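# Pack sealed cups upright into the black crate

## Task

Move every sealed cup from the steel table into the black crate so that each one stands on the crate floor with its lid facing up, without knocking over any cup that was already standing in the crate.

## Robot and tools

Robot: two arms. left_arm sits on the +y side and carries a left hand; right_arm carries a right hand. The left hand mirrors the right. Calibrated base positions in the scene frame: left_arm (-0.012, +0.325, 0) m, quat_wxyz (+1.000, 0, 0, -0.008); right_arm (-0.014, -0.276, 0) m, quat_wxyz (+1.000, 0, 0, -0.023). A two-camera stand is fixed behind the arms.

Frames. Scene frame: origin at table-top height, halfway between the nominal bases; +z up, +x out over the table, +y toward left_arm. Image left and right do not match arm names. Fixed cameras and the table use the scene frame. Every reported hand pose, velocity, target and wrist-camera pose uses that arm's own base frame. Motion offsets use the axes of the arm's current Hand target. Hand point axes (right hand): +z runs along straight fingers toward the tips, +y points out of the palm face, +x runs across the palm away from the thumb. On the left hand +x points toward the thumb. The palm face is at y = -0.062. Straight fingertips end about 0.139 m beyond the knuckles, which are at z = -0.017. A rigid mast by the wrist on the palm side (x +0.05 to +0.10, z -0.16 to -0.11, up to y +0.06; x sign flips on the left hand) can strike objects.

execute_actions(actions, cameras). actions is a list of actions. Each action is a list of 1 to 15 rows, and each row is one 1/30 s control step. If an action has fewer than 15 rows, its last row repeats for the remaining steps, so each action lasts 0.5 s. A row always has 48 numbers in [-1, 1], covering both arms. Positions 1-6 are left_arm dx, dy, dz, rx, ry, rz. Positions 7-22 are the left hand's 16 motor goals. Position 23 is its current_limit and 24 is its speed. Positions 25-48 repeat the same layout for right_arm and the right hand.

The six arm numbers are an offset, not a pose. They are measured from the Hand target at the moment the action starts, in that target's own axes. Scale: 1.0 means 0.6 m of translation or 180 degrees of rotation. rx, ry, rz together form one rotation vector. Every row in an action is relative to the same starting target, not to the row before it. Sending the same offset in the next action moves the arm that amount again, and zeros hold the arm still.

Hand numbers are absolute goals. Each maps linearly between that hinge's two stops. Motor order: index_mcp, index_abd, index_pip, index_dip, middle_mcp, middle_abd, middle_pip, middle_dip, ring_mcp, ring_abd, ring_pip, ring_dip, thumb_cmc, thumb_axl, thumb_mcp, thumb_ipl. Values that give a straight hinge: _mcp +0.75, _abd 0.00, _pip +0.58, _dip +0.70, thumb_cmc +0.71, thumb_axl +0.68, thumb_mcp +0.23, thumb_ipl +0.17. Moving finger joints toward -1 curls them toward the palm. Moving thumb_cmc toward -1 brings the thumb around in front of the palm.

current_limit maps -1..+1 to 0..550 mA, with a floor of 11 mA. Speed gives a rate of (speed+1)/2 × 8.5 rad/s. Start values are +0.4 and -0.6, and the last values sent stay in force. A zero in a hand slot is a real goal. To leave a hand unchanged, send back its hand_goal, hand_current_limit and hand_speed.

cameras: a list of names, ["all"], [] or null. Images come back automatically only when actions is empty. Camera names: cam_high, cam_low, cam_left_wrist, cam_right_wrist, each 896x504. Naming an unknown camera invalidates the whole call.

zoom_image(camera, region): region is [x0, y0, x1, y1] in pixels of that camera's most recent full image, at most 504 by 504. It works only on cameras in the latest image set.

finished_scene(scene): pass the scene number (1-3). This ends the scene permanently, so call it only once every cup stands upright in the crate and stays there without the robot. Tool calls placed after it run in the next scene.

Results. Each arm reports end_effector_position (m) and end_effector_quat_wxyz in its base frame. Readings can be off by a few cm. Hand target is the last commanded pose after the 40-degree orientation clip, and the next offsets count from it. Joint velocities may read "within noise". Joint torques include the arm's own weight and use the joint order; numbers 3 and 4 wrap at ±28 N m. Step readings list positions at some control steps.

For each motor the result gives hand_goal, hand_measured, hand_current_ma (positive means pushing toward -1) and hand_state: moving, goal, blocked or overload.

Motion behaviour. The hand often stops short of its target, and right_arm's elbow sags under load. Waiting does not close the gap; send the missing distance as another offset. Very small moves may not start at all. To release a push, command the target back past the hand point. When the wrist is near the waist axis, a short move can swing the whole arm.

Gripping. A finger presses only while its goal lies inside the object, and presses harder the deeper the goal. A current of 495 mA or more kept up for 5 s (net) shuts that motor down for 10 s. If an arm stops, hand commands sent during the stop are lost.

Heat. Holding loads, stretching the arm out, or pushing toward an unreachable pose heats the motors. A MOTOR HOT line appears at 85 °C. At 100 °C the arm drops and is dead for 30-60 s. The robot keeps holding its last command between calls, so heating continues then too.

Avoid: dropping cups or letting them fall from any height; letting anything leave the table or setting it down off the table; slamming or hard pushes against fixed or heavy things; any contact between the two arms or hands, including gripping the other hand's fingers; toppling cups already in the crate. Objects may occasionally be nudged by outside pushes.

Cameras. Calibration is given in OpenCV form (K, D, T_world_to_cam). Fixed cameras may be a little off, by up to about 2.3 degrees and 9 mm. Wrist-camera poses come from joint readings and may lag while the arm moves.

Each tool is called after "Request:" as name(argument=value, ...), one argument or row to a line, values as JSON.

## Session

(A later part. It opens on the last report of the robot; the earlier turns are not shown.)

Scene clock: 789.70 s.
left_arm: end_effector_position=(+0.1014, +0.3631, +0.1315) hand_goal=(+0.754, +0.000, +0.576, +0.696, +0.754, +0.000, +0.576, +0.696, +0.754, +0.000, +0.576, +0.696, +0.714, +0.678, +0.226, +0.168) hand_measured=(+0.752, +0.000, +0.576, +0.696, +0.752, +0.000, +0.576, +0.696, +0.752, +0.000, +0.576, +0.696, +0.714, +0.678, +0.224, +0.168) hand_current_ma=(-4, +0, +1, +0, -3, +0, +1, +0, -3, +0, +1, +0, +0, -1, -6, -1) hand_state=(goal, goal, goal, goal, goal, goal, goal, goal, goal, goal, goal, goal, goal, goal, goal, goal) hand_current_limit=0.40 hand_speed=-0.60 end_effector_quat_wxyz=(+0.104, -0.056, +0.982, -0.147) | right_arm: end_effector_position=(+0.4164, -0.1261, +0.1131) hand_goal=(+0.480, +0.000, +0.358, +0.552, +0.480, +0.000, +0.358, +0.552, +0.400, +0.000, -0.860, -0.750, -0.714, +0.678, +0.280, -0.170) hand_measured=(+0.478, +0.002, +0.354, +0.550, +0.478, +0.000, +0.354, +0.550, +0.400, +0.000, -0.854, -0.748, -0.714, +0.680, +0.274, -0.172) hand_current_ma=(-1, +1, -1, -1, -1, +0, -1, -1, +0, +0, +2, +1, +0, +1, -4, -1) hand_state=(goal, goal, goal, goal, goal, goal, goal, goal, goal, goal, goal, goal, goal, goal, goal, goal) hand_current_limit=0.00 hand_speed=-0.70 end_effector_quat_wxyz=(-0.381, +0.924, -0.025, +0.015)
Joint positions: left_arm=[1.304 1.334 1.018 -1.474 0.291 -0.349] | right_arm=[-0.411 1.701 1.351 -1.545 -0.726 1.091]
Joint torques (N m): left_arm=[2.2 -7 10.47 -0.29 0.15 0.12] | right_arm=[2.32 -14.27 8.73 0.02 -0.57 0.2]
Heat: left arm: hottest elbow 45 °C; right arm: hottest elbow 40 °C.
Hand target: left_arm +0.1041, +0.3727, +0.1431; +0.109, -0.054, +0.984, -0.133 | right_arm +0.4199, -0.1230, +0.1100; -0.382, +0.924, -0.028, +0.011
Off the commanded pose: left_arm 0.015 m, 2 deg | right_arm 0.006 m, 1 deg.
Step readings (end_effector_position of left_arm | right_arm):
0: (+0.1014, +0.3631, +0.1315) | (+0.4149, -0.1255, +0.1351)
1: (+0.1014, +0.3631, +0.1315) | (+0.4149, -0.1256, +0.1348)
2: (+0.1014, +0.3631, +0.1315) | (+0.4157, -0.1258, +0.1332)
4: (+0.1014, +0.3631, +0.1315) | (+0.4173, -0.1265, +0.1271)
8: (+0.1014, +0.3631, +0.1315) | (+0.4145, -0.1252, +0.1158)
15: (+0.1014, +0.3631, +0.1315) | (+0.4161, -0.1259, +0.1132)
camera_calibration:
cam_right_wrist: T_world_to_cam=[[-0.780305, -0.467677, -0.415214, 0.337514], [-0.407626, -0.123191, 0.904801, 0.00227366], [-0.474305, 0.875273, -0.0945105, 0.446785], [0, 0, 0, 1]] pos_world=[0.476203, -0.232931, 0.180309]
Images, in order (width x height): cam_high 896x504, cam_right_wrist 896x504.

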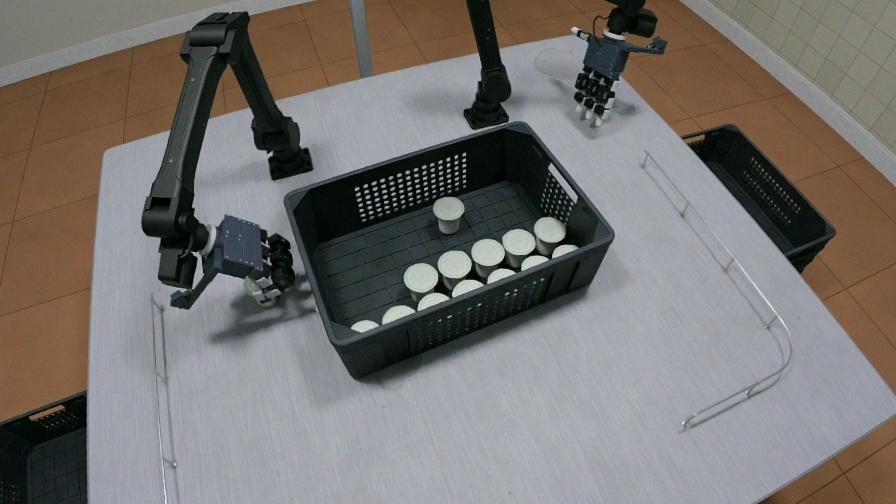

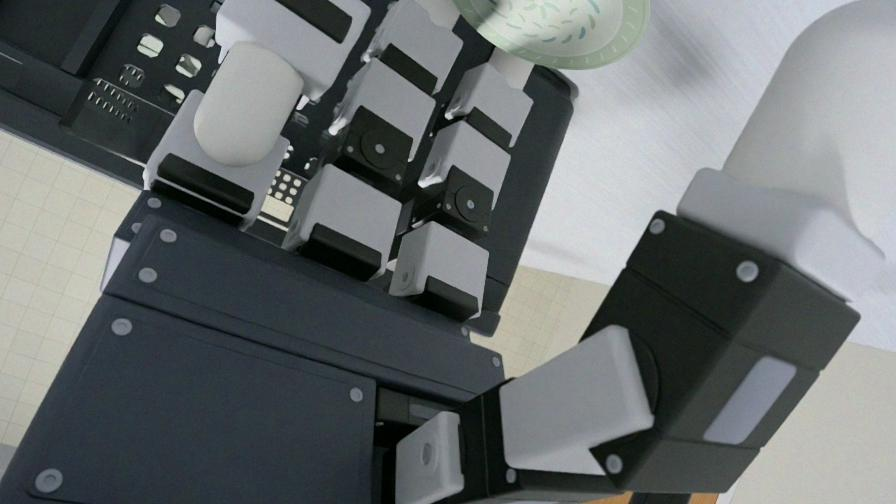

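Request:
execute_actions(
  actions=[
    [[0,0,0,0,0,0,0.754,0,0.576,0.696,0.754,0,0.576,0.696,0.754,0,0.576,0.696,0.714,0.678,0.226,0.168,0.4,-0.6,0,0.0295,0.0295,0,0,0,0.479,0,0.358,0.551,0.479,0,0.358,0.551,0.4,0,-0.86,-0.75,-0.714,0.678,0.28,-0.17,0,-0.7]],
  ],
  cameras=["cam_right_wrist", "cam_high"],
)

Scene clock: 822.07 s.
left_arm: end_effector_position=(+0.1014, +0.3631, +0.1315) hand_goal=(+0.754, +0.000, +0.576, +0.696, +0.754, +0.000, +0.576, +0.696, +0.754, +0.000, +0.576, +0.696, +0.714, +0.678, +0.226, +0.168) hand_measured=(+0.752, +0.000, +0.576, +0.696, +0.752, +0.000, +0.576, +0.696, +0.752, +0.000, +0.576, +0.696, +0.714, +0.678, +0.224, +0.168) hand_current_ma=(-4, +0, +1, +0, -3, +0, +1, +0, -3, +0, +1, +0, +0, -1, -6, -1) hand_state=(goal, goal, goal, goal, goal, goal, goal, goal, goal, goal, goal, goal, goal, goal, goal, goal) hand_current_limit=0.40 hand_speed=-0.60 end_effector_quat_wxyz=(+0.104, -0.056, +0.982, -0.147) | right_arm: end_effector_position=(+0.4163, -0.1260, +0.0875) hand_goal=(+0.480, +0.000, +0.358, +0.552, +0.480, +0.000, +0.358, +0.552, +0.400, +0.000, -0.860, -0.750, -0.714, +0.678, +0.280, -0.170) hand_measured=(+0.478, +0.002, +0.354, +0.550, +0.478, +0.000, +0.354, +0.550, +0.400, +0.000, -0.854, -0.748, -0.714, +0.680, +0.274, -0.172) hand_current_ma=(-1, +1, -1, -1, -1, +0, -1, -1, +0, +0, +2, +1, +0, +1, -4, -1) hand_state=(goal, goal, goal, goal, goal, goal, goal, goal, goal, goal, goal, goal, goal, goal, goal, goal) hand_current_limit=0.00 hand_speed=-0.70 end_effector_quat_wxyz=(-0.382, +0.924, -0.025, +0.014)
Joint positions: left_arm=[1.304 1.334 1.018 -1.474 0.291 -0.349] | right_arm=[-0.411 1.726 1.313 -1.483 -0.726 1.091]
Joint torques (N m): left_arm=[2.26 -7 10.48 -0.28 0.16 0.09] | right_arm=[2.32 -14.39 8.58 0.09 -0.57 0.2]
Heat: left arm: hottest elbow 45 °C; right arm: hottest elbow 41 °C.
Hand target: left_arm +0.1041, +0.3727, +0.1431; +0.109, -0.054, +0.984, -0.133 | right_arm +0.4200, -0.1231, +0.0850; -0.382, +0.924, -0.028, +0.012
Off the commanded pose: left_arm 0.015 m, 2 deg | right_arm 0.005 m, 0 deg.
Step readings (end_effector_position of left_arm | right_arm):
0: (+0.1014, +0.3631, +0.1315) | (+0.4165, -0.1261, +0.1131)
1: (+0.1014, +0.3631, +0.1315) | (+0.4165, -0.1261, +0.1129)
2: (+0.1014, +0.3631, +0.1315) | (+0.4171, -0.1264, +0.1119)
4: (+0.1014, +0.3631, +0.1315) | (+0.4182, -0.1268, +0.1074)
8: (+0.1014, +0.3631, +0.1315) | (+0.4164, -0.1261, +0.0960)
15: (+0.1014, +0.3631, +0.1315) | (+0.4161, -0.1259, +0.0876)
camera_calibration:
cam_right_wrist: T_world_to_cam=[[-0.780912, -0.467378, -0.414409, 0.327077], [-0.406354, -0.123747, 0.905297, 0.024717], [-0.474397, 0.875354, -0.0932855, 0.44423], [0, 0, 0, 1]] pos_world=[0.476204, -0.232932, 0.154608]
Images, in order (width x height): cam_high 896x504, cam_right_wrist 896x504.

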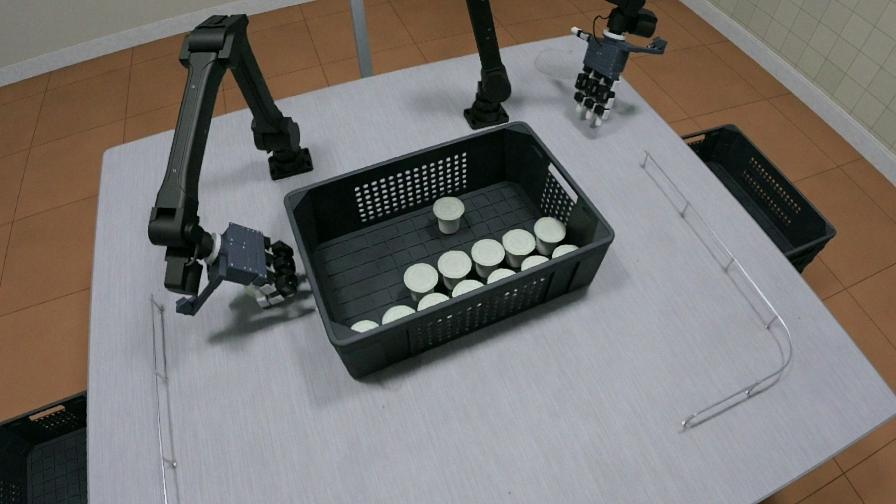

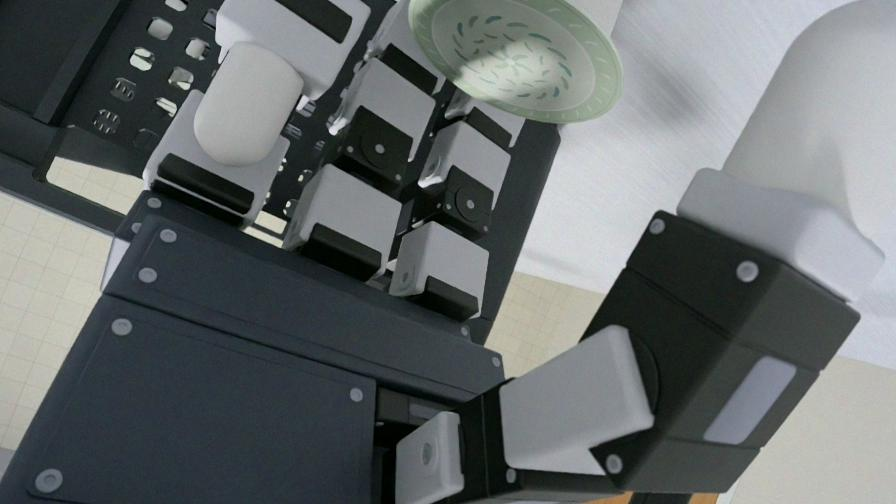

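Request:
execute_actions(
  actions=[
    [[0,0,0,0,0,0,0.754,0,0.576,0.696,0.754,0,0.576,0.696,0.754,0,0.576,0.696,0.714,0.678,0.226,0.168,0.4,-0.6,0.004,0.0118,0.0118,0,0,0,0.479,0,0.358,0.551,0.479,0,0.358,0.551,0.4,0,-0.86,-0.75,-0.714,0.678,0.28,-0.17,0,-0.7]],
    [[0,0,0,0,0,0,0.754,0,0.576,0.696,0.754,0,0.576,0.696,0.754,0,0.576,0.696,0.714,0.678,0.226,0.168,0.4,-0.6,0,0.0212,0.0212,0,0,0,0.589,0,0.022,-0.03,0.589,0,0.022,-0.03,0.4,0,-0.86,-0.75,-0.714,0.678,0.15,-0.20,0,-0.7]],
  ],
  cameras=["cam_right_wrist", "cam_high"],
)

Scene clock: 834.90 s.
left_arm: end_effector_position=(+0.1014, +0.3631, +0.1315) hand_goal=(+0.754, +0.000, +0.576, +0.696, +0.754, +0.000, +0.576, +0.696, +0.754, +0.000, +0.576, +0.696, +0.714, +0.678, +0.226, +0.168) hand_measured=(+0.752, +0.000, +0.576, +0.696, +0.752, +0.000, +0.576, +0.696, +0.752, +0.000, +0.576, +0.696, +0.714, +0.678, +0.224, +0.168) hand_current_ma=(-4, +0, +1, +0, -3, +0, +1, +0, -3, +0, +1, +0, +0, -1, -6, -1) hand_state=(goal, goal, goal, goal, goal, goal, goal, goal, goal, goal, goal, goal, goal, goal, goal, goal) hand_current_limit=0.40 hand_speed=-0.60 end_effector_quat_wxyz=(+0.104, -0.056, +0.982, -0.147) | right_arm: end_effector_position=(+0.4193, -0.1264, +0.0604) hand_goal=(+0.590, +0.000, +0.022, -0.030, +0.590, +0.000, +0.022, -0.030, +0.400, +0.000, -0.860, -0.750, -0.714, +0.678, +0.150, -0.200) hand_measured=(+0.578, +0.002, +0.024, -0.026, +0.588, +0.000, +0.034, -0.020, +0.400, +0.000, -0.854, -0.748, -0.714, +0.680, +0.150, -0.198) hand_current_ma=(-8, +1, +1, +1, +0, +0, +8, +5, +0, +0, +2, +1, +0, +1, +0, +1) hand_state=(goal, goal, goal, goal, goal, goal, goal, goal, goal, goal, goal, goal, goal, goal, goal, goal) hand_current_limit=0.00 hand_speed=-0.70 end_effector_quat_wxyz=(-0.382, +0.924, -0.025, +0.016)
Joint positions: left_arm=[1.304 1.334 1.018 -1.474 0.291 -0.349] | right_arm=[-0.409 1.762 1.283 -1.414 -0.729 1.092]
Joint torques (N m): left_arm=[2.32 -7.06 10.47 -0.36 0.17 0.13] | right_arm=[2.43 -14.62 8.25 0.08 -0.52 0.21]
Heat: left arm: hottest elbow 45 °C; right arm: hottest elbow 40 °C.
Hand target: left_arm +0.1041, +0.3727, +0.1431; +0.109, -0.054, +0.984, -0.133 | right_arm +0.4223, -0.1231, +0.0569; -0.382, +0.924, -0.028, +0.012
Off the commanded pose: left_arm 0.015 m, 2 deg | right_arm 0.005 m, 1 deg.
Step readings (end_effector_position of left_arm | right_arm):
0: (+0.1014, +0.3631, +0.1315) | (+0.4163, -0.1260, +0.0875)
1: (+0.1014, +0.3631, +0.1315) | (+0.4164, -0.1260, +0.0875)
2: (+0.1014, +0.3631, +0.1315) | (+0.4168, -0.1262, +0.0874)
4: (+0.1014, +0.3631, +0.1315) | (+0.4185, -0.1270, +0.0866)
8: (+0.1014, +0.3631, +0.1315) | (+0.4199, -0.1276, +0.0839)
15: (+0.1014, +0.3631, +0.1315) | (+0.4193, -0.1273, +0.0801)
16: (+0.1014, +0.3631, +0.1315) | (+0.4194, -0.1274, +0.0799)
17: (+0.1014, +0.3631, +0.1315) | (+0.4199, -0.1276, +0.0792)
19: (+0.1014, +0.3631, +0.1315) | (+0.4209, -0.1279, +0.0761)
23: (+0.1014, +0.3631, +0.1315) | (+0.4197, -0.1274, +0.0674)
30: (+0.1014, +0.3631, +0.1315) | (+0.4192, -0.1263, +0.0604)
camera_calibration:
cam_right_wrist: T_world_to_cam=[[-0.779782, -0.466707, -0.417281, 0.317867], [-0.409441, -0.124042, 0.903865, 0.0518384], [-0.473601, 0.87567, -0.0943635, 0.443219], [0, 0, 0, 1]] pos_world=[0.479001, -0.233332, 0.127609]
Images, in order (width x height): cam_high 896x504, cam_right_wrist 896x504.

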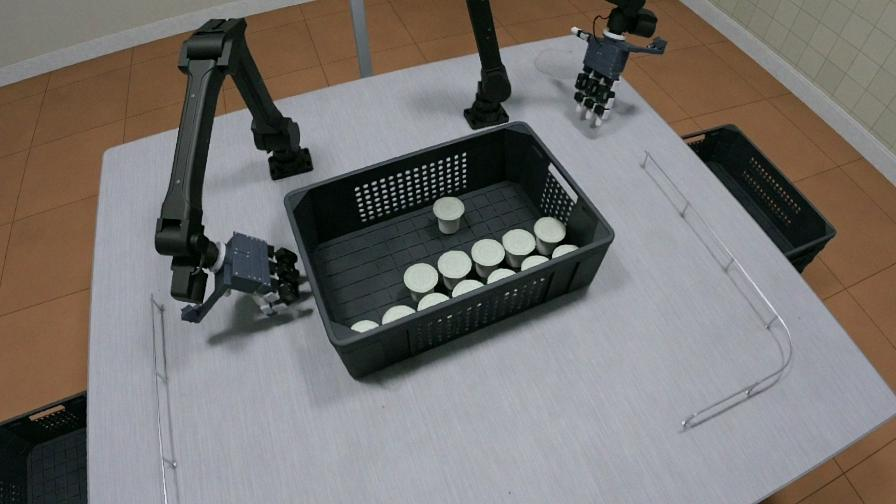

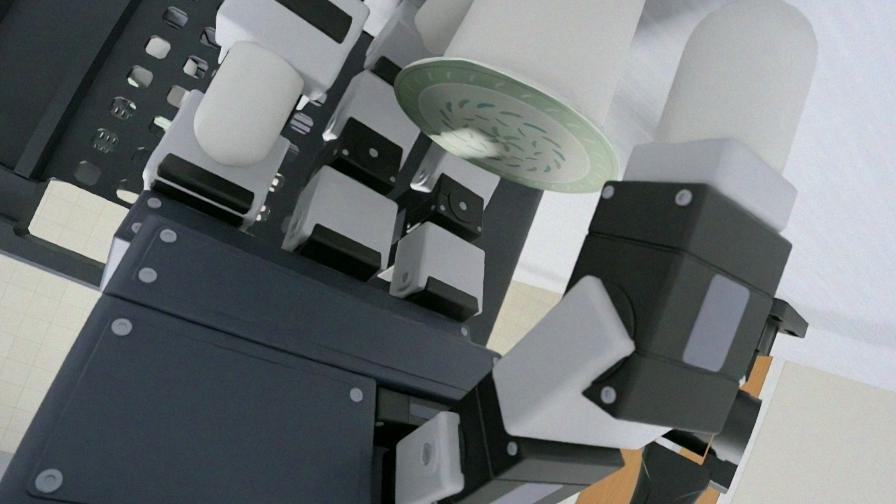

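Request:
execute_actions(
  actions=[
    [[0,0,0,0,0,0,0.754,0,0.576,0.696,0.754,0,0.576,0.696,0.754,0,0.576,0.696,0.714,0.678,0.226,0.168,0.4,-0.6,0,0.0106,0.0106,0,0,0,0.685,0,0,-0.17,0.685,0,0,-0.17,0.4,0,-0.86,-0.75,-0.714,0.678,0.15,-0.20,0.2,-0.7]],
    [[0,0,0,0,0,0,0.754,0,0.576,0.696,0.754,0,0.576,0.696,0.754,0,0.576,0.696,0.714,0.678,0.226,0.168,0.4,-0.6,0,0,0,0,0,0,0.70,0,-0.1,-0.27,0.70,0,-0.1,-0.27,0.4,0,-0.86,-0.75,-0.714,0.678,0.05,-0.22,0.2,-0.8]],
  ],
  cameras=["cam_right_wrist"],
)

Scene clock: 847.77 s.
left_arm: end_effector_position=(+0.1014, +0.3631, +0.1315) hand_goal=(+0.754, +0.000, +0.576, +0.696, +0.754, +0.000, +0.576, +0.696, +0.754, +0.000, +0.576, +0.696, +0.714, +0.678, +0.226, +0.168) hand_measured=(+0.752, +0.000, +0.576, +0.696, +0.752, +0.000, +0.576, +0.696, +0.752, +0.000, +0.576, +0.696, +0.714, +0.678, +0.224, +0.168) hand_current_ma=(-4, +0, +1, +0, -3, +0, +1, +0, -3, +0, +1, +0, +0, -1, -6, -1) hand_state=(goal, goal, goal, goal, goal, goal, goal, goal, goal, goal, goal, goal, goal, goal, goal, goal) hand_current_limit=0.40 hand_speed=-0.60 end_effector_quat_wxyz=(+0.104, -0.056, +0.982, -0.147) | right_arm: end_effector_position=(+0.4204, -0.1268, +0.0538) hand_goal=(+0.700, +0.000, -0.100, -0.270, +0.700, +0.000, -0.100, -0.270, +0.400, +0.000, -0.860, -0.750, -0.714, +0.678, +0.050, -0.220) hand_measured=(+0.688, +0.002, -0.096, -0.264, +0.694, +0.000, -0.090, -0.262, +0.400, +0.000, -0.854, -0.748, -0.714, +0.680, +0.050, -0.218) hand_current_ma=(-8, +1, +2, +2, -4, +0, +6, +4, +0, +0, +2, +1, +0, +1, +0, +1) hand_state=(goal, goal, goal, goal, goal, goal, goal, goal, goal, goal, goal, goal, goal, goal, goal, goal) hand_current_limit=0.20 hand_speed=-0.80 end_effector_quat_wxyz=(-0.381, +0.924, -0.024, +0.018)
Joint positions: left_arm=[1.304 1.334 1.018 -1.474 0.291 -0.349] | right_arm=[-0.409 1.768 1.275 -1.393 -0.729 1.093]
Joint torques (N m): left_arm=[2.43 -7 10.44 -0.31 0.15 0.14] | right_arm=[2.37 -14.33 8.02 0.09 -0.52 0.21]
Heat: left arm: hottest elbow 45 °C; right arm: hottest elbow 40 °C.
Hand target: left_arm +0.1041, +0.3727, +0.1431; +0.109, -0.054, +0.984, -0.133 | right_arm +0.4224, -0.1232, +0.0481; -0.382, +0.924, -0.028, +0.012
Off the commanded pose: left_arm 0.015 m, 2 deg | right_arm 0.007 m, 1 deg.
Step readings (end_effector_position of left_arm | right_arm):
0: (+0.1014, +0.3631, +0.1315) | (+0.4193, -0.1264, +0.0604)
1: (+0.1014, +0.3631, +0.1315) | (+0.4194, -0.1264, +0.0604)
2: (+0.1014, +0.3631, +0.1315) | (+0.4197, -0.1265, +0.0601)
4: (+0.1014, +0.3631, +0.1315) | (+0.4208, -0.1270, +0.0593)
8: (+0.1014, +0.3631, +0.1315) | (+0.4207, -0.1269, +0.0565)
15: (+0.1014, +0.3631, +0.1315) | (+0.4203, -0.1268, +0.0538)
16: (+0.1014, +0.3631, +0.1315) | (+0.4203, -0.1268, +0.0538)
17: (+0.1014, +0.3631, +0.1315) | (+0.4203, -0.1268, +0.0538)
19: (+0.1014, +0.3631, +0.1315) | (+0.4203, -0.1268, +0.0538)
23: (+0.1014, +0.3631, +0.1315) | (+0.4204, -0.1268, +0.0538)
30: (+0.1014, +0.3631, +0.1315) | (+0.4204, -0.1268, +0.0538)
camera_calibration:
cam_right_wrist: T_world_to_cam=[[-0.77771, -0.467493, -0.420259, 0.314952], [-0.414277, -0.121667, 0.901982, 0.060608], [-0.472802, 0.875584, -0.0990496, 0.44341], [0, 0, 0, 1]] pos_world=[0.479695, -0.23363, 0.121614]
Images, in order (width x height): cam_right_wrist 896x504.

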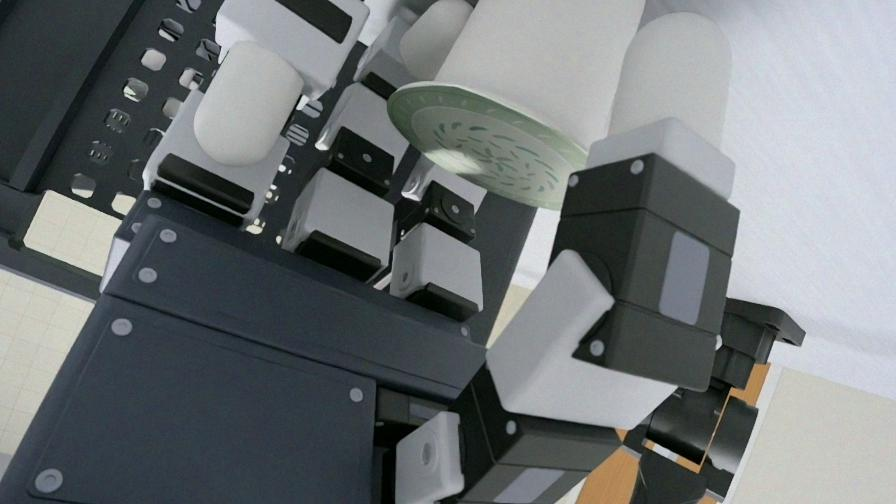

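Request:
execute_actions(
  actions=[
    [[0,0,0,0,0,0,0.754,0,0.576,0.696,0.754,0,0.576,0.696,0.754,0,0.576,0.696,0.714,0.678,0.226,0.168,0.4,-0.6,0,0.0106,0.0106,0,0,0,0.72,0,-0.22,-0.38,0.72,0,-0.22,-0.38,0.4,0,-0.86,-0.75,-0.714,0.678,-0.02,-0.24,0,-0.8]],
    [[0,0,0,0,0,0,0.754,0,0.576,0.696,0.754,0,0.576,0.696,0.754,0,0.576,0.696,0.714,0.678,0.226,0.168,0.4,-0.6,0,0,0,0,0,0,0.68,0,-0.27,-0.42,0.68,0,-0.27,-0.42,0.4,0,-0.86,-0.75,-0.714,0.678,-0.08,-0.26,0,-0.8]],
  ],
  cameras=["cam_right_wrist"],
)

Scene clock: 854.60 s.
left_arm: end_effector_position=(+0.1014, +0.3631, +0.1315) hand_goal=(+0.754, +0.000, +0.576, +0.696, +0.754, +0.000, +0.576, +0.696, +0.754, +0.000, +0.576, +0.696, +0.714, +0.678, +0.226, +0.168) hand_measured=(+0.752, +0.000, +0.576, +0.696, +0.752, +0.000, +0.576, +0.696, +0.752, +0.000, +0.576, +0.696, +0.714, +0.678, +0.224, +0.168) hand_current_ma=(-4, +0, +1, +0, -3, +0, +1, +0, -3, +0, +1, +0, +0, -1, -6, -1) hand_state=(goal, goal, goal, goal, goal, goal, goal, goal, goal, goal, goal, goal, goal, goal, goal, goal) hand_current_limit=0.40 hand_speed=-0.60 end_effector_quat_wxyz=(+0.104, -0.056, +0.982, -0.147) | right_arm: end_effector_position=(+0.4205, -0.1267, +0.0444) hand_goal=(+0.680, +0.000, -0.270, -0.420, +0.680, +0.000, -0.270, -0.420, +0.400, +0.000, -0.860, -0.750, -0.714, +0.678, -0.080, -0.260) hand_measured=(+0.698, +0.002, -0.242, -0.406, +0.696, +0.000, -0.238, -0.408, +0.400, +0.000, -0.854, -0.748, -0.714, +0.680, -0.030, -0.250) hand_current_ma=(+16, +1, +30, +10, +16, +0, +37, +9, +0, +0, +2, +1, +0, +0, +117, +11) hand_state=(goal, goal, blocked, goal, goal, goal, blocked, goal, goal, goal, goal, goal, goal, goal, blocked, goal) hand_current_limit=0.00 hand_speed=-0.80 end_effector_quat_wxyz=(-0.381, +0.924, -0.024, +0.018)
Joint positions: left_arm=[1.304 1.334 1.018 -1.474 0.291 -0.349] | right_arm=[-0.409 1.781 1.264 -1.37 -0.729 1.093]
Joint torques (N m): left_arm=[2.55 -6.95 10.51 -0.29 0.14 0.13] | right_arm=[2.32 -14.51 7.94 0.09 -0.53 0.2]
Heat: left arm: hottest elbow 45 °C; right arm: hottest elbow 40 °C.
Hand target: left_arm +0.1041, +0.3727, +0.1431; +0.109, -0.054, +0.984, -0.133 | right_arm +0.4224, -0.1232, +0.0390; -0.382, +0.924, -0.028, +0.012
Off the commanded pose: left_arm 0.015 m, 2 deg | right_arm 0.007 m, 1 deg.
Step readings (end_effector_position of left_arm | right_arm):
0: (+0.1014, +0.3631, +0.1315) | (+0.4204, -0.1268, +0.0538)
1: (+0.1014, +0.3631, +0.1315) | (+0.4205, -0.1269, +0.0536)
2: (+0.1014, +0.3631, +0.1315) | (+0.4206, -0.1269, +0.0532)
4: (+0.1014, +0.3631, +0.1315) | (+0.4210, -0.1271, +0.0517)
8: (+0.1014, +0.3631, +0.1315) | (+0.4205, -0.1267, +0.0469)
15: (+0.1014, +0.3631, +0.1315) | (+0.4206, -0.1267, +0.0453)
16: (+0.1014, +0.3631, +0.1315) | (+0.4206, -0.1267, +0.0453)
17: (+0.1014, +0.3631, +0.1315) | (+0.4206, -0.1267, +0.0450)
19: (+0.1014, +0.3631, +0.1315) | (+0.4205, -0.1267, +0.0444)
23: (+0.1014, +0.3631, +0.1315) | (+0.4205, -0.1267, +0.0444)
30: (+0.1014, +0.3631, +0.1315) | (+0.4205, -0.1267, +0.0444)
camera_calibration:
cam_right_wrist: T_world_to_cam=[[-0.777829, -0.467633, -0.419883, 0.311145], [-0.413617, -0.122116, 0.902224, 0.0688243], [-0.473184, 0.875447, -0.0984356, 0.442559], [0, 0, 0, 1]] pos_world=[0.479896, -0.23353, 0.112113]
Images, in order (width x height): cam_right_wrist 896x504.

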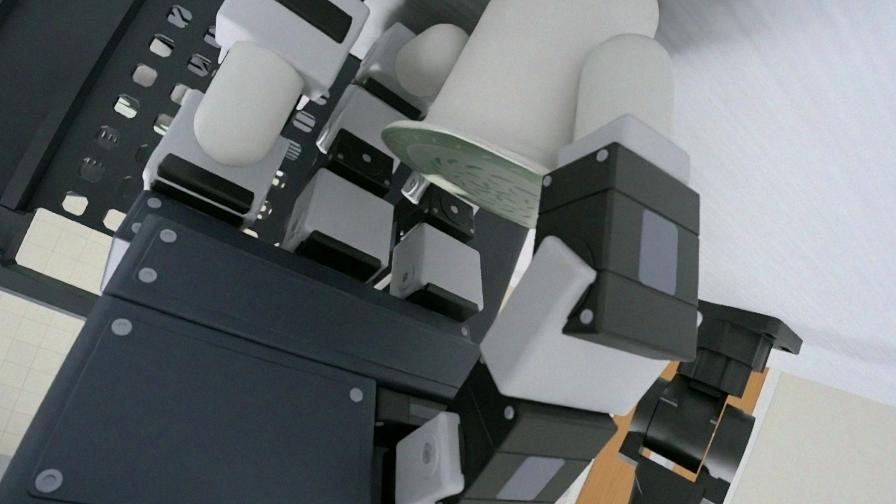

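Request:
execute_actions(
  actions=[
    [[0,0,0,0,0,0,0.754,0,0.576,0.696,0.754,0,0.576,0.696,0.754,0,0.576,0.696,0.714,0.678,0.226,0.168,0.4,-0.6,0,0,0,0,0,0,0.60,0,-0.32,-0.45,0.60,0,-0.32,-0.45,0.4,0,-0.86,-0.75,-0.714,0.678,-0.16,-0.30,0,-0.8]],
    [[0,0,0,0,0,0,0.754,0,0.576,0.696,0.754,0,0.576,0.696,0.754,0,0.576,0.696,0.714,0.678,0.226,0.168,0.4,-0.6,0,-0.059,-0.059,0,0,0,0.60,0,-0.32,-0.45,0.60,0,-0.32,-0.45,0.4,0,-0.86,-0.75,-0.714,0.678,-0.16,-0.30,0,-0.8]],
  ],
  cameras=["cam_right_wrist", "cam_high"],
)

Scene clock: 862.33 s.
left_arm: end_effector_position=(+0.1014, +0.3631, +0.1315) hand_goal=(+0.754, +0.000, +0.576, +0.696, +0.754, +0.000, +0.576, +0.696, +0.754, +0.000, +0.576, +0.696, +0.714, +0.678, +0.226, +0.168) hand_measured=(+0.752, +0.000, +0.576, +0.696, +0.752, +0.000, +0.576, +0.696, +0.752, +0.000, +0.576, +0.696, +0.714, +0.678, +0.224, +0.168) hand_current_ma=(-4, +0, +1, +0, -3, +0, +1, +0, -3, +0, +1, +0, +0, -1, -6, -1) hand_state=(goal, goal, goal, goal, goal, goal, goal, goal, goal, goal, goal, goal, goal, goal, goal, goal) hand_current_limit=0.40 hand_speed=-0.60 end_effector_quat_wxyz=(+0.104, -0.056, +0.982, -0.147) | right_arm: end_effector_position=(+0.4068, -0.1207, +0.0641) hand_goal=(+0.600, +0.000, -0.320, -0.450, +0.600, +0.000, -0.320, -0.450, +0.400, +0.000, -0.860, -0.750, -0.714, +0.678, -0.160, -0.300) hand_measured=(+0.690, +0.002, -0.256, -0.420, +0.688, -0.002, -0.250, -0.426, +0.400, +0.000, -0.854, -0.748, -0.712, +0.680, -0.030, -0.256) hand_current_ma=(+222, +1, +120, +36, +217, +0, +132, +26, +0, +0, +2, +1, +0, +0, +275, +107) hand_state=(blocked, goal, blocked, blocked, blocked, goal, blocked, blocked, goal, goal, goal, goal, goal, goal, blocked, blocked) hand_current_limit=0.00 hand_speed=-0.80 end_effector_quat_wxyz=(-0.392, +0.919, -0.036, -0.009)
Joint positions: left_arm=[1.304 1.334 1.018 -1.474 0.291 -0.349] | right_arm=[-0.409 1.764 1.286 -1.472 -0.729 1.093]
Joint torques (N m): left_arm=[2.43 -7.24 10.43 -0.34 0.13 0.13] | right_arm=[2.32 -18.02 11.51 -0.94 -0.53 0.21]
Heat: left arm: hottest elbow 45 °C; right arm: hottest elbow 40 °C.
Hand target: left_arm +0.1041, +0.3727, +0.1431; +0.109, -0.054, +0.984, -0.133 | right_arm +0.4223, -0.1232, +0.0891; -0.382, +0.923, -0.028, +0.012
Off the commanded pose: left_arm 0.015 m, 2 deg | right_arm 0.030 m, 3 deg.
Step readings (end_effector_position of left_arm | right_arm):
0: (+0.1014, +0.3631, +0.1315) | (+0.4205, -0.1267, +0.0444)
1: (+0.1014, +0.3631, +0.1315) | (+0.4205, -0.1267, +0.0444)
2: (+0.1014, +0.3631, +0.1315) | (+0.4206, -0.1267, +0.0442)
4: (+0.1014, +0.3631, +0.1315) | (+0.4204, -0.1266, +0.0434)
8: (+0.1014, +0.3631, +0.1315) | (+0.4201, -0.1265, +0.0427)
15: (+0.1014, +0.3631, +0.1315) | (+0.4201, -0.1265, +0.0427)
16: (+0.1014, +0.3631, +0.1315) | (+0.4200, -0.1265, +0.0428)
17: (+0.1014, +0.3631, +0.1315) | (+0.4190, -0.1260, +0.0430)
19: (+0.1014, +0.3631, +0.1315) | (+0.4129, -0.1234, +0.0451)
23: (+0.1014, +0.3631, +0.1315) | (+0.4037, -0.1194, +0.0507)
30: (+0.1014, +0.3631, +0.1315) | (+0.4063, -0.1205, +0.0622)
camera_calibration:
cam_right_wrist: T_world_to_cam=[[-0.801668, -0.457106, -0.385204, 0.320234], [-0.360185, -0.14491, 0.921557, 0.020303], [-0.477069, 0.877528, -0.0484733, 0.431412], [0, 0, 0, 1]] pos_world=[0.469848, -0.229253, 0.125557]
Images, in order (width x height): cam_high 896x504, cam_right_wrist 896x504.

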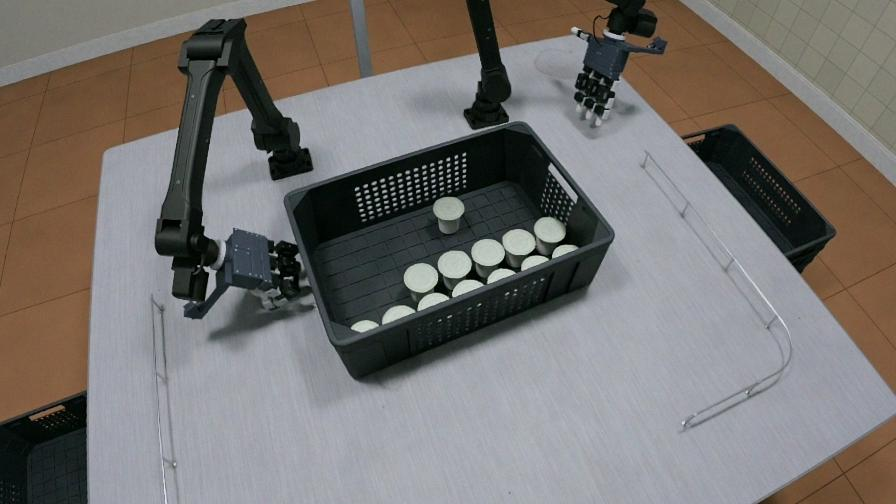

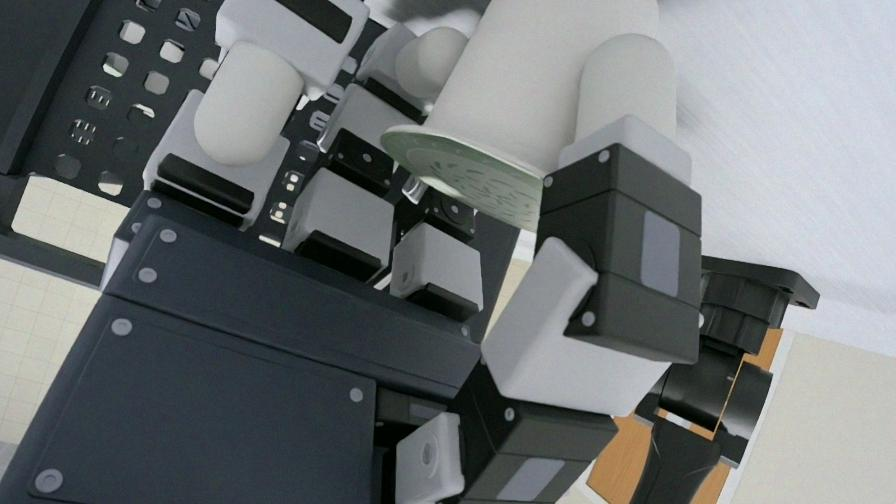

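Request:
execute_actions(
  actions=[
    [[0,0,0,0,0,0,0.754,0,0.576,0.696,0.754,0,0.576,0.696,0.754,0,0.576,0.696,0.714,0.678,0.226,0.168,0.4,-0.6,0,-0.053,-0.0884,0,0.0196,0.0196,0.60,0,-0.32,-0.45,0.60,0,-0.32,-0.45,0.4,0,-0.86,-0.75,-0.714,0.678,-0.16,-0.30,0,-0.8]],
    [[0,0,0,0,0,0,0.754,0,0.576,0.696,0.754,0,0.576,0.696,0.754,0,0.576,0.696,0.714,0.678,0.226,0.168,0.4,-0.6,0,-0.0825,-0.0825,0,0.0393,0.0393,0.60,0,-0.32,-0.45,0.60,0,-0.32,-0.45,0.4,0,-0.86,-0.75,-0.714,0.678,-0.16,-0.30,0,-0.8]],
  ],
  cameras=["cam_high"],
)

Scene clock: 873.57 s.
left_arm: end_effector_position=(+0.1014, +0.3631, +0.1315) hand_goal=(+0.754, +0.000, +0.576, +0.696, +0.754, +0.000, +0.576, +0.696, +0.754, +0.000, +0.576, +0.696, +0.714, +0.678, +0.226, +0.168) hand_measured=(+0.752, +0.000, +0.576, +0.696, +0.752, +0.000, +0.576, +0.696, +0.752, +0.000, +0.576, +0.696, +0.714, +0.678, +0.224, +0.168) hand_current_ma=(-4, +0, +1, +0, -3, +0, +1, +0, -3, +0, +1, +0, +0, -1, -6, -1) hand_state=(goal, goal, goal, goal, goal, goal, goal, goal, goal, goal, goal, goal, goal, goal, goal, goal) hand_current_limit=0.40 hand_speed=-0.60 end_effector_quat_wxyz=(+0.104, -0.056, +0.982, -0.147) | right_arm: end_effector_position=(+0.4144, -0.1300, +0.2002) hand_goal=(+0.600, +0.000, -0.320, -0.450, +0.600, +0.000, -0.320, -0.450, +0.400, +0.000, -0.860, -0.750, -0.714, +0.678, -0.160, -0.300) hand_measured=(+0.690, +0.002, -0.256, -0.420, +0.688, -0.002, -0.250, -0.426, +0.400, +0.000, -0.854, -0.748, -0.712, +0.680, -0.030, -0.256) hand_current_ma=(+220, +1, +120, +36, +216, +0, +132, +26, +0, +0, +2, +1, +0, +0, +275, +107) hand_state=(blocked, goal, blocked, blocked, blocked, goal, blocked, blocked, goal, goal, goal, goal, goal, goal, blocked, blocked) hand_current_limit=0.00 hand_speed=-0.80 end_effector_quat_wxyz=(-0.384, +0.911, -0.143, +0.045)
Joint positions: left_arm=[1.304 1.334 1.018 -1.474 0.291 -0.349] | right_arm=[-0.441 1.6 1.462 -1.602 -0.78 1.372]
Joint torques (N m): left_arm=[2.37 -6.95 10.47 -0.32 0.17 0.13] | right_arm=[0.97 -15.09 13.14 -0.38 -0.49 0.25]
Heat: left arm: hottest elbow 45 °C; right arm: hottest elbow 40 °C.
Hand target: left_arm +0.1041, +0.3727, +0.1431; +0.109, -0.054, +0.984, -0.133 | right_arm +0.4214, -0.1382, +0.2190; -0.378, +0.912, -0.148, +0.061
Off the commanded pose: left_arm 0.015 m, 2 deg | right_arm 0.022 m, 2 deg.
Step readings (end_effector_position of left_arm | right_arm):
0: (+0.1014, +0.3631, +0.1315) | (+0.4068, -0.1207, +0.0641)
1: (+0.1014, +0.3631, +0.1315) | (+0.4068, -0.1207, +0.0644)
2: (+0.1014, +0.3631, +0.1315) | (+0.4060, -0.1204, +0.0661)
4: (+0.1014, +0.3631, +0.1315) | (+0.4042, -0.1192, +0.0741)
8: (+0.1014, +0.3631, +0.1315) | (+0.4072, -0.1225, +0.1008)
15: (+0.1014, +0.3631, +0.1315) | (+0.4141, -0.1304, +0.1312)
16: (+0.1014, +0.3631, +0.1315) | (+0.4140, -0.1308, +0.1319)
17: (+0.1014, +0.3631, +0.1315) | (+0.4132, -0.1298, +0.1332)
19: (+0.1014, +0.3631, +0.1315) | (+0.4115, -0.1278, +0.1396)
23: (+0.1014, +0.3631, +0.1315) | (+0.4131, -0.1282, +0.1636)
30: (+0.1014, +0.3631, +0.1315) | (+0.4159, -0.1306, +0.1987)
Images, in order (width x height): cam_high 896x504.

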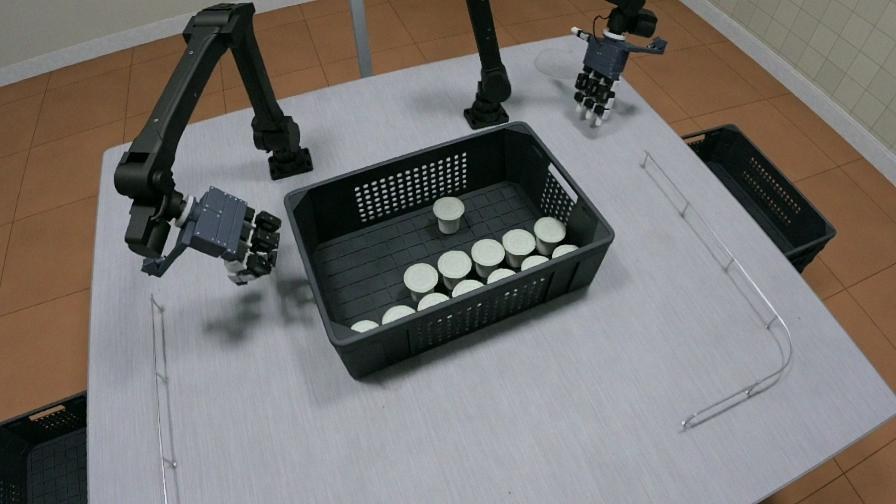

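Request:
execute_actions(
  actions=[
    [[0,0,0,0,0,0,0.754,0,0.576,0.696,0.754,0,0.576,0.696,0.754,0,0.576,0.696,0.714,0.678,0.226,0.168,0.4,-0.6,0,-0.0884,-0.0884,0,0,0,0.60,0,-0.32,-0.45,0.60,0,-0.32,-0.45,0.4,0,-0.86,-0.75,-0.714,0.678,-0.16,-0.30,0,-0.8]],
    [[0,0,0,0,0,0,0.754,0,0.576,0.696,0.754,0,0.576,0.696,0.754,0,0.576,0.696,0.714,0.678,0.226,0.168,0.4,-0.6,-0.071,-0.086,0.086,0,-0.0177,-0.0177,0.60,0,-0.32,-0.45,0.60,0,-0.32,-0.45,0.4,0,-0.86,-0.75,-0.714,0.678,-0.16,-0.30,0,-0.8]],
    [[0,0,0,0,0,0,0.754,0,0.576,0.696,0.754,0,0.576,0.696,0.754,0,0.576,0.696,0.714,0.678,0.226,0.168,0.4,-0.6,-0.0613,-0.0897,0.0897,0,-0.0177,-0.0177,0.60,0,-0.32,-0.45,0.60,0,-0.32,-0.45,0.4,0,-0.86,-0.75,-0.714,0.678,-0.16,-0.30,0,-0.8]],
  ],
  cameras=["cam_high"],
)

Scene clock: 891.10 s.
left_arm: end_effector_position=(+0.1014, +0.3631, +0.1315) hand_goal=(+0.754, +0.000, +0.576, +0.696, +0.754, +0.000, +0.576, +0.696, +0.754, +0.000, +0.576, +0.696, +0.714, +0.678, +0.226, +0.168) hand_measured=(+0.752, +0.000, +0.576, +0.696, +0.752, +0.000, +0.576, +0.696, +0.752, +0.000, +0.576, +0.696, +0.714, +0.678, +0.224, +0.168) hand_current_ma=(-4, +0, +1, +0, -3, +0, +1, +0, -3, +0, +1, +0, +0, -1, -6, -1) hand_state=(goal, goal, goal, goal, goal, goal, goal, goal, goal, goal, goal, goal, goal, goal, goal, goal) hand_current_limit=0.40 hand_speed=-0.60 end_effector_quat_wxyz=(+0.104, -0.056, +0.982, -0.147) | right_arm: end_effector_position=(+0.3870, +0.0295, +0.2815) hand_goal=(+0.600, +0.000, -0.320, -0.450, +0.600, +0.000, -0.320, -0.450, +0.400, +0.000, -0.860, -0.750, -0.714, +0.678, -0.160, -0.300) hand_measured=(+0.686, +0.002, -0.256, -0.420, +0.686, -0.002, -0.250, -0.426, +0.398, +0.000, -0.854, -0.748, -0.712, +0.678, -0.028, -0.256) hand_current_ma=(+206, +1, +120, +36, +207, -1, +132, +26, +0, +0, +2, +1, +0, +0, +275, +107) hand_state=(blocked, goal, blocked, blocked, blocked, goal, blocked, blocked, goal, goal, goal, goal, goal, goal, blocked, blocked) hand_current_limit=0.00 hand_speed=-0.80 end_effector_quat_wxyz=(-0.383, +0.921, -0.072, +0.014)
Joint positions: left_arm=[1.304 1.334 1.018 -1.474 0.291 -0.349] | right_arm=[-0.089 1.399 1.457 -1.602 -0.785 1.65]
Joint torques (N m): left_arm=[2.37 -6.89 10.45 -0.32 0.13 0.14] | right_arm=[1.26 -13.45 10.52 0.79 -0.5 0.23]
Heat: left arm: hottest elbow 45 °C; right arm: hottest elbow 44 °C.
Hand target: left_arm +0.1041, +0.3727, +0.1431; +0.109, -0.054, +0.984, -0.133 | right_arm +0.3868, +0.0274, +0.2941; -0.381, +0.921, -0.076, +0.032
Off the commanded pose: left_arm 0.015 m, 2 deg | right_arm 0.013 m, 2 deg.
Step readings (end_effector_position of left_arm | right_arm):
0: (+0.1014, +0.3631, +0.1315) | (+0.4143, -0.1299, +0.2002)
1: (+0.1014, +0.3631, +0.1315) | (+0.4143, -0.1300, +0.2004)
2: (+0.1014, +0.3631, +0.1315) | (+0.4133, -0.1300, +0.2024)
4: (+0.1014, +0.3631, +0.1315) | (+0.4116, -0.1301, +0.2100)
8: (+0.1014, +0.3631, +0.1315) | (+0.4158, -0.1323, +0.2388)
15: (+0.1014, +0.3631, +0.1315) | (+0.4166, -0.1327, +0.2728)
16: (+0.1014, +0.3631, +0.1315) | (+0.4165, -0.1325, +0.2732)
17: (+0.1014, +0.3631, +0.1315) | (+0.4169, -0.1292, +0.2736)
19: (+0.1014, +0.3631, +0.1315) | (+0.4154, -0.1211, +0.2719)
23: (+0.1014, +0.3631, +0.1315) | (+0.4117, -0.0828, +0.2698)
30: (+0.1014, +0.3631, +0.1315) | (+0.4092, -0.0540, +0.2778)
31: (+0.1014, +0.3631, +0.1315) | (+0.4087, -0.0537, +0.2781)
32: (+0.1014, +0.3631, +0.1315) | (+0.4073, -0.0508, +0.2777)
34: (+0.1014, +0.3631, +0.1315) | (+0.4034, -0.0414, +0.2748)
38: (+0.1014, +0.3631, +0.1315) | (+0.3916, +0.0010, +0.2726)
45: (+0.1014, +0.3631, +0.1315) | (+0.3870, +0.0295, +0.2810)
Images, in order (width x height): cam_high 896x504.

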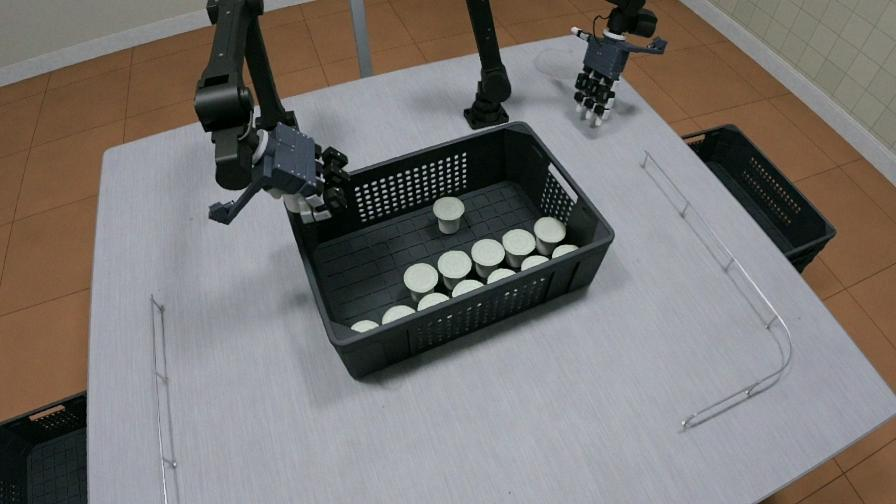

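Request:
execute_actions(
  actions=[
    [[0,0,0,0,0,0,0.754,0,0.576,0.696,0.754,0,0.576,0.696,0.754,0,0.576,0.696,0.714,0.678,0.226,0.168,0.4,-0.6,-0.0512,-0.0929,0.0929,0,-0.0196,-0.0196,0.60,0,-0.32,-0.45,0.60,0,-0.32,-0.45,0.4,0,-0.86,-0.75,-0.714,0.678,-0.16,-0.30,0,-0.8]],
    [[0,0,0,0,0,0,0.754,0,0.576,0.696,0.754,0,0.576,0.696,0.754,0,0.576,0.696,0.714,0.678,0.226,0.168,0.4,-0.6,-0.0407,-0.0953,0.0953,0,-0.0157,-0.0157,0.60,0,-0.32,-0.45,0.60,0,-0.32,-0.45,0.4,0,-0.86,-0.75,-0.714,0.678,-0.16,-0.30,0,-0.8]],
  ],
  cameras=["cam_high"],
)

Scene clock: 901.73 s.
left_arm: end_effector_position=(+0.1014, +0.3631, +0.1315) hand_goal=(+0.754, +0.000, +0.576, +0.696, +0.754, +0.000, +0.576, +0.696, +0.754, +0.000, +0.576, +0.696, +0.714, +0.678, +0.226, +0.168) hand_measured=(+0.752, +0.000, +0.576, +0.696, +0.752, +0.000, +0.576, +0.696, +0.752, +0.000, +0.576, +0.696, +0.714, +0.678, +0.224, +0.168) hand_current_ma=(-4, +0, +1, +0, -3, +0, +1, +0, -3, +0, +1, +0, +0, -1, -6, -1) hand_state=(goal, goal, goal, goal, goal, goal, goal, goal, goal, goal, goal, goal, goal, goal, goal, goal) hand_current_limit=0.40 hand_speed=-0.60 end_effector_quat_wxyz=(+0.104, -0.056, +0.982, -0.147) | right_arm: end_effector_position=(+0.3502, +0.1946, +0.2774) hand_goal=(+0.600, +0.000, -0.320, -0.450, +0.600, +0.000, -0.320, -0.450, +0.400, +0.000, -0.860, -0.750, -0.714, +0.678, -0.160, -0.300) hand_measured=(+0.686, +0.002, -0.256, -0.420, +0.686, -0.002, -0.250, -0.426, +0.398, +0.000, -0.854, -0.748, -0.712, +0.678, -0.028, -0.256) hand_current_ma=(+205, +1, +120, +36, +206, -1, +132, +26, +0, +0, +2, +1, +0, +0, +275, +107) hand_state=(blocked, goal, blocked, blocked, blocked, goal, blocked, blocked, goal, goal, goal, goal, goal, goal, blocked, blocked) hand_current_limit=0.00 hand_speed=-0.80 end_effector_quat_wxyz=(-0.376, +0.927, -0.001, -0.020)
Joint positions: left_arm=[1.304 1.334 1.018 -1.474 0.291 -0.349] | right_arm=[0.342 1.344 1.387 -1.344 -0.732 2.019]
Joint torques (N m): left_arm=[2.49 -7.24 10.39 -0.25 0.15 0.12] | right_arm=[1.14 -13.63 11.1 1.4 -0.44 0.26]
Heat: left arm: hottest elbow 45 °C; right arm: hottest elbow 44 °C.
Hand target: left_arm +0.1041, +0.3727, +0.1431; +0.109, -0.054, +0.984, -0.133 | right_arm +0.3514, +0.1926, +0.2939; -0.383, +0.924, -0.004, +0.002
Off the commanded pose: left_arm 0.015 m, 2 deg | right_arm 0.017 m, 3 deg.
Step readings (end_effector_position of left_arm | right_arm):
0: (+0.1014, +0.3631, +0.1315) | (+0.3869, +0.0295, +0.2815)
1: (+0.1014, +0.3631, +0.1315) | (+0.3868, +0.0297, +0.2813)
2: (+0.1014, +0.3631, +0.1315) | (+0.3870, +0.0317, +0.2805)
4: (+0.1014, +0.3631, +0.1315) | (+0.3858, +0.0431, +0.2774)
8: (+0.1014, +0.3631, +0.1315) | (+0.3745, +0.0858, +0.2747)
15: (+0.1014, +0.3631, +0.1315) | (+0.3689, +0.1120, +0.2795)
16: (+0.1014, +0.3631, +0.1315) | (+0.3691, +0.1120, +0.2797)
17: (+0.1014, +0.3631, +0.1315) | (+0.3695, +0.1143, +0.2794)
19: (+0.1014, +0.3631, +0.1315) | (+0.3704, +0.1256, +0.2783)
23: (+0.1014, +0.3631, +0.1315) | (+0.3588, +0.1690, +0.2770)
30: (+0.1014, +0.3631, +0.1315) | (+0.3502, +0.1945, +0.2771)
Images, in order (width x height): cam_high 896x504.

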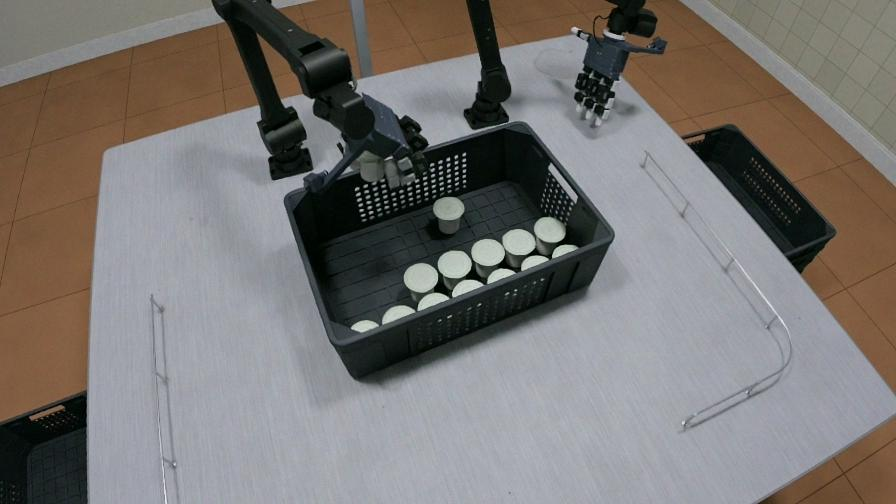

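Request:
execute_actions(
  actions=[
    [[0,0,0,0,0,0,0.754,0,0.576,0.696,0.754,0,0.576,0.696,0.754,0,0.576,0.696,0.714,0.678,0.226,0.168,0.4,-0.6,0,0.0766,0.0766,0,0,0,0.60,0,-0.32,-0.45,0.60,0,-0.32,-0.45,0.4,0,-0.86,-0.75,-0.714,0.678,-0.16,-0.30,0,-0.8]],
  ],
  cameras=["cam_high", "cam_right_wrist", "cam_low"],
)

Scene clock: 918.53 s.
left_arm: end_effector_position=(+0.1014, +0.3631, +0.1315) hand_goal=(+0.754, +0.000, +0.576, +0.696, +0.754, +0.000, +0.576, +0.696, +0.754, +0.000, +0.576, +0.696, +0.714, +0.678, +0.226, +0.168) hand_measured=(+0.752, +0.000, +0.576, +0.696, +0.752, +0.000, +0.576, +0.696, +0.752, +0.000, +0.576, +0.696, +0.714, +0.678, +0.224, +0.168) hand_current_ma=(-4, +0, +1, +0, -3, +0, +1, +0, -3, +0, +1, +0, +0, -1, -6, -1) hand_state=(goal, goal, goal, goal, goal, goal, goal, goal, goal, goal, goal, goal, goal, goal, goal, goal) hand_current_limit=0.40 hand_speed=-0.60 end_effector_quat_wxyz=(+0.104, -0.056, +0.982, -0.147) | right_arm: end_effector_position=(+0.3451, +0.1922, +0.2170) hand_goal=(+0.600, +0.000, -0.320, -0.450, +0.600, +0.000, -0.320, -0.450, +0.400, +0.000, -0.860, -0.750, -0.714, +0.678, -0.160, -0.300) hand_measured=(+0.686, +0.002, -0.256, -0.420, +0.686, -0.002, -0.250, -0.426, +0.398, +0.000, -0.854, -0.748, -0.712, +0.678, -0.028, -0.256) hand_current_ma=(+205, +1, +120, +36, +206, -1, +132, +26, +0, +0, +2, +1, +0, +0, +275, +107) hand_state=(blocked, goal, blocked, blocked, blocked, goal, blocked, blocked, goal, goal, goal, goal, goal, goal, blocked, blocked) hand_current_limit=0.00 hand_speed=-0.80 end_effector_quat_wxyz=(-0.376, +0.927, +0.000, -0.014)
Joint positions: left_arm=[1.304 1.334 1.018 -1.474 0.291 -0.349] | right_arm=[0.342 1.326 1.212 -1.174 -0.728 2.021]
Joint torques (N m): left_arm=[2.26 -7.12 10.48 -0.27 0.17 0.12] | right_arm=[1.2 -11.87 11.44 1.36 -0.53 0.23]
Heat: left arm: hottest elbow 45 °C; right arm: hottest elbow 42 °C.
Hand target: left_arm +0.1041, +0.3727, +0.1431; +0.109, -0.054, +0.984, -0.133 | right_arm +0.3514, +0.1926, +0.2289; -0.382, +0.924, -0.004, +0.002
Off the commanded pose: left_arm 0.015 m, 2 deg | right_arm 0.014 m, 2 deg.
Step readings (end_effector_position of left_arm | right_arm):
0: (+0.1014, +0.3631, +0.1315) | (+0.3501, +0.1947, +0.2774)
1: (+0.1014, +0.3631, +0.1315) | (+0.3502, +0.1947, +0.2767)
2: (+0.1014, +0.3631, +0.1315) | (+0.3513, +0.1951, +0.2739)
4: (+0.1014, +0.3631, +0.1315) | (+0.3515, +0.1952, +0.2611)
8: (+0.1014, +0.3631, +0.1315) | (+0.3429, +0.1916, +0.2277)
15: (+0.1014, +0.3631, +0.1315) | (+0.3440, +0.1918, +0.2169)
camera_calibration:
cam_right_wrist: T_world_to_cam=[[-0.759959, -0.525331, -0.38274, 0.470921], [-0.366607, -0.139802, 0.919812, -0.0957858], [-0.536713, 0.839335, -0.0863465, 0.170954], [0, 0, 0, 1]] pos_world=[0.414518, 0.0905109, 0.283107]
Images, in order (width x height): cam_high 896x504, cam_low 896x504, cam_right_wrist 896x504.

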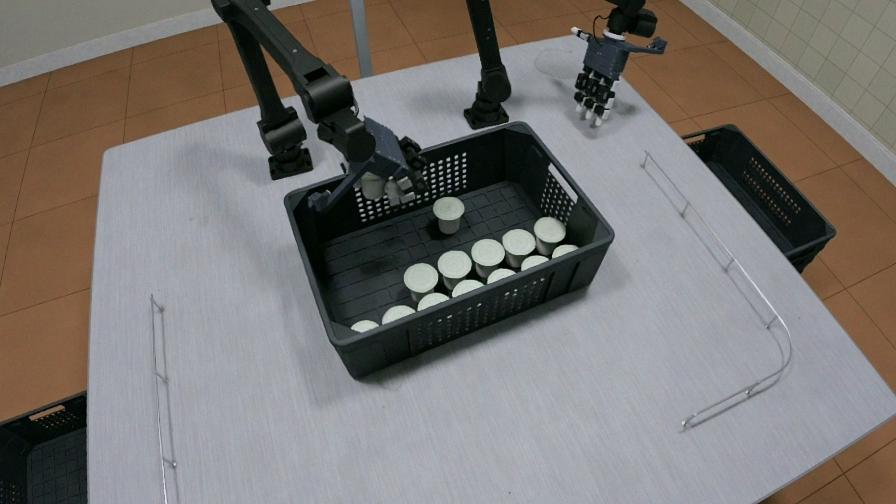

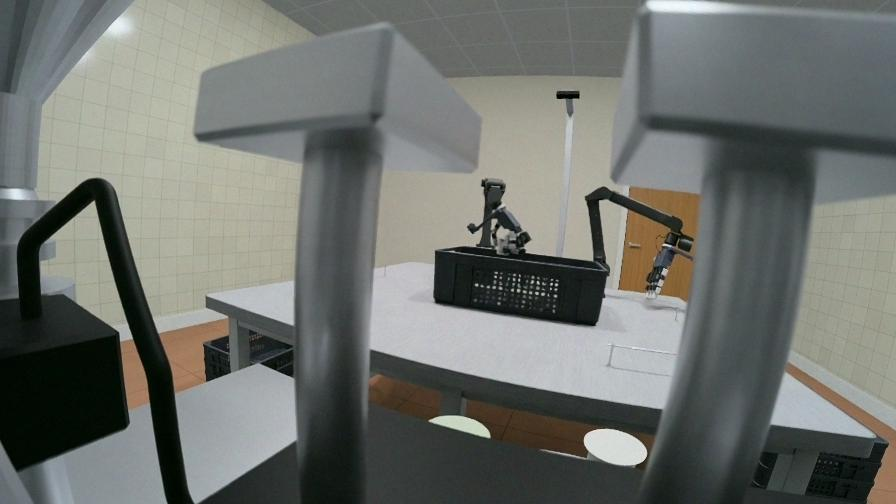

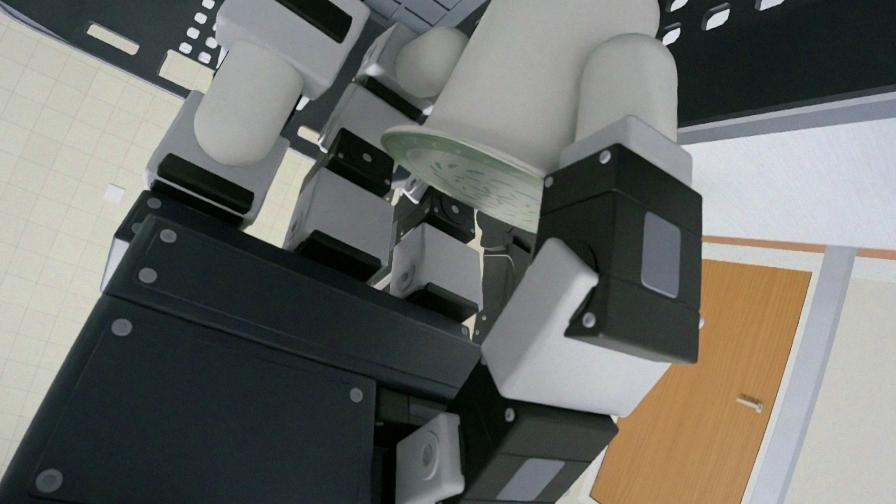

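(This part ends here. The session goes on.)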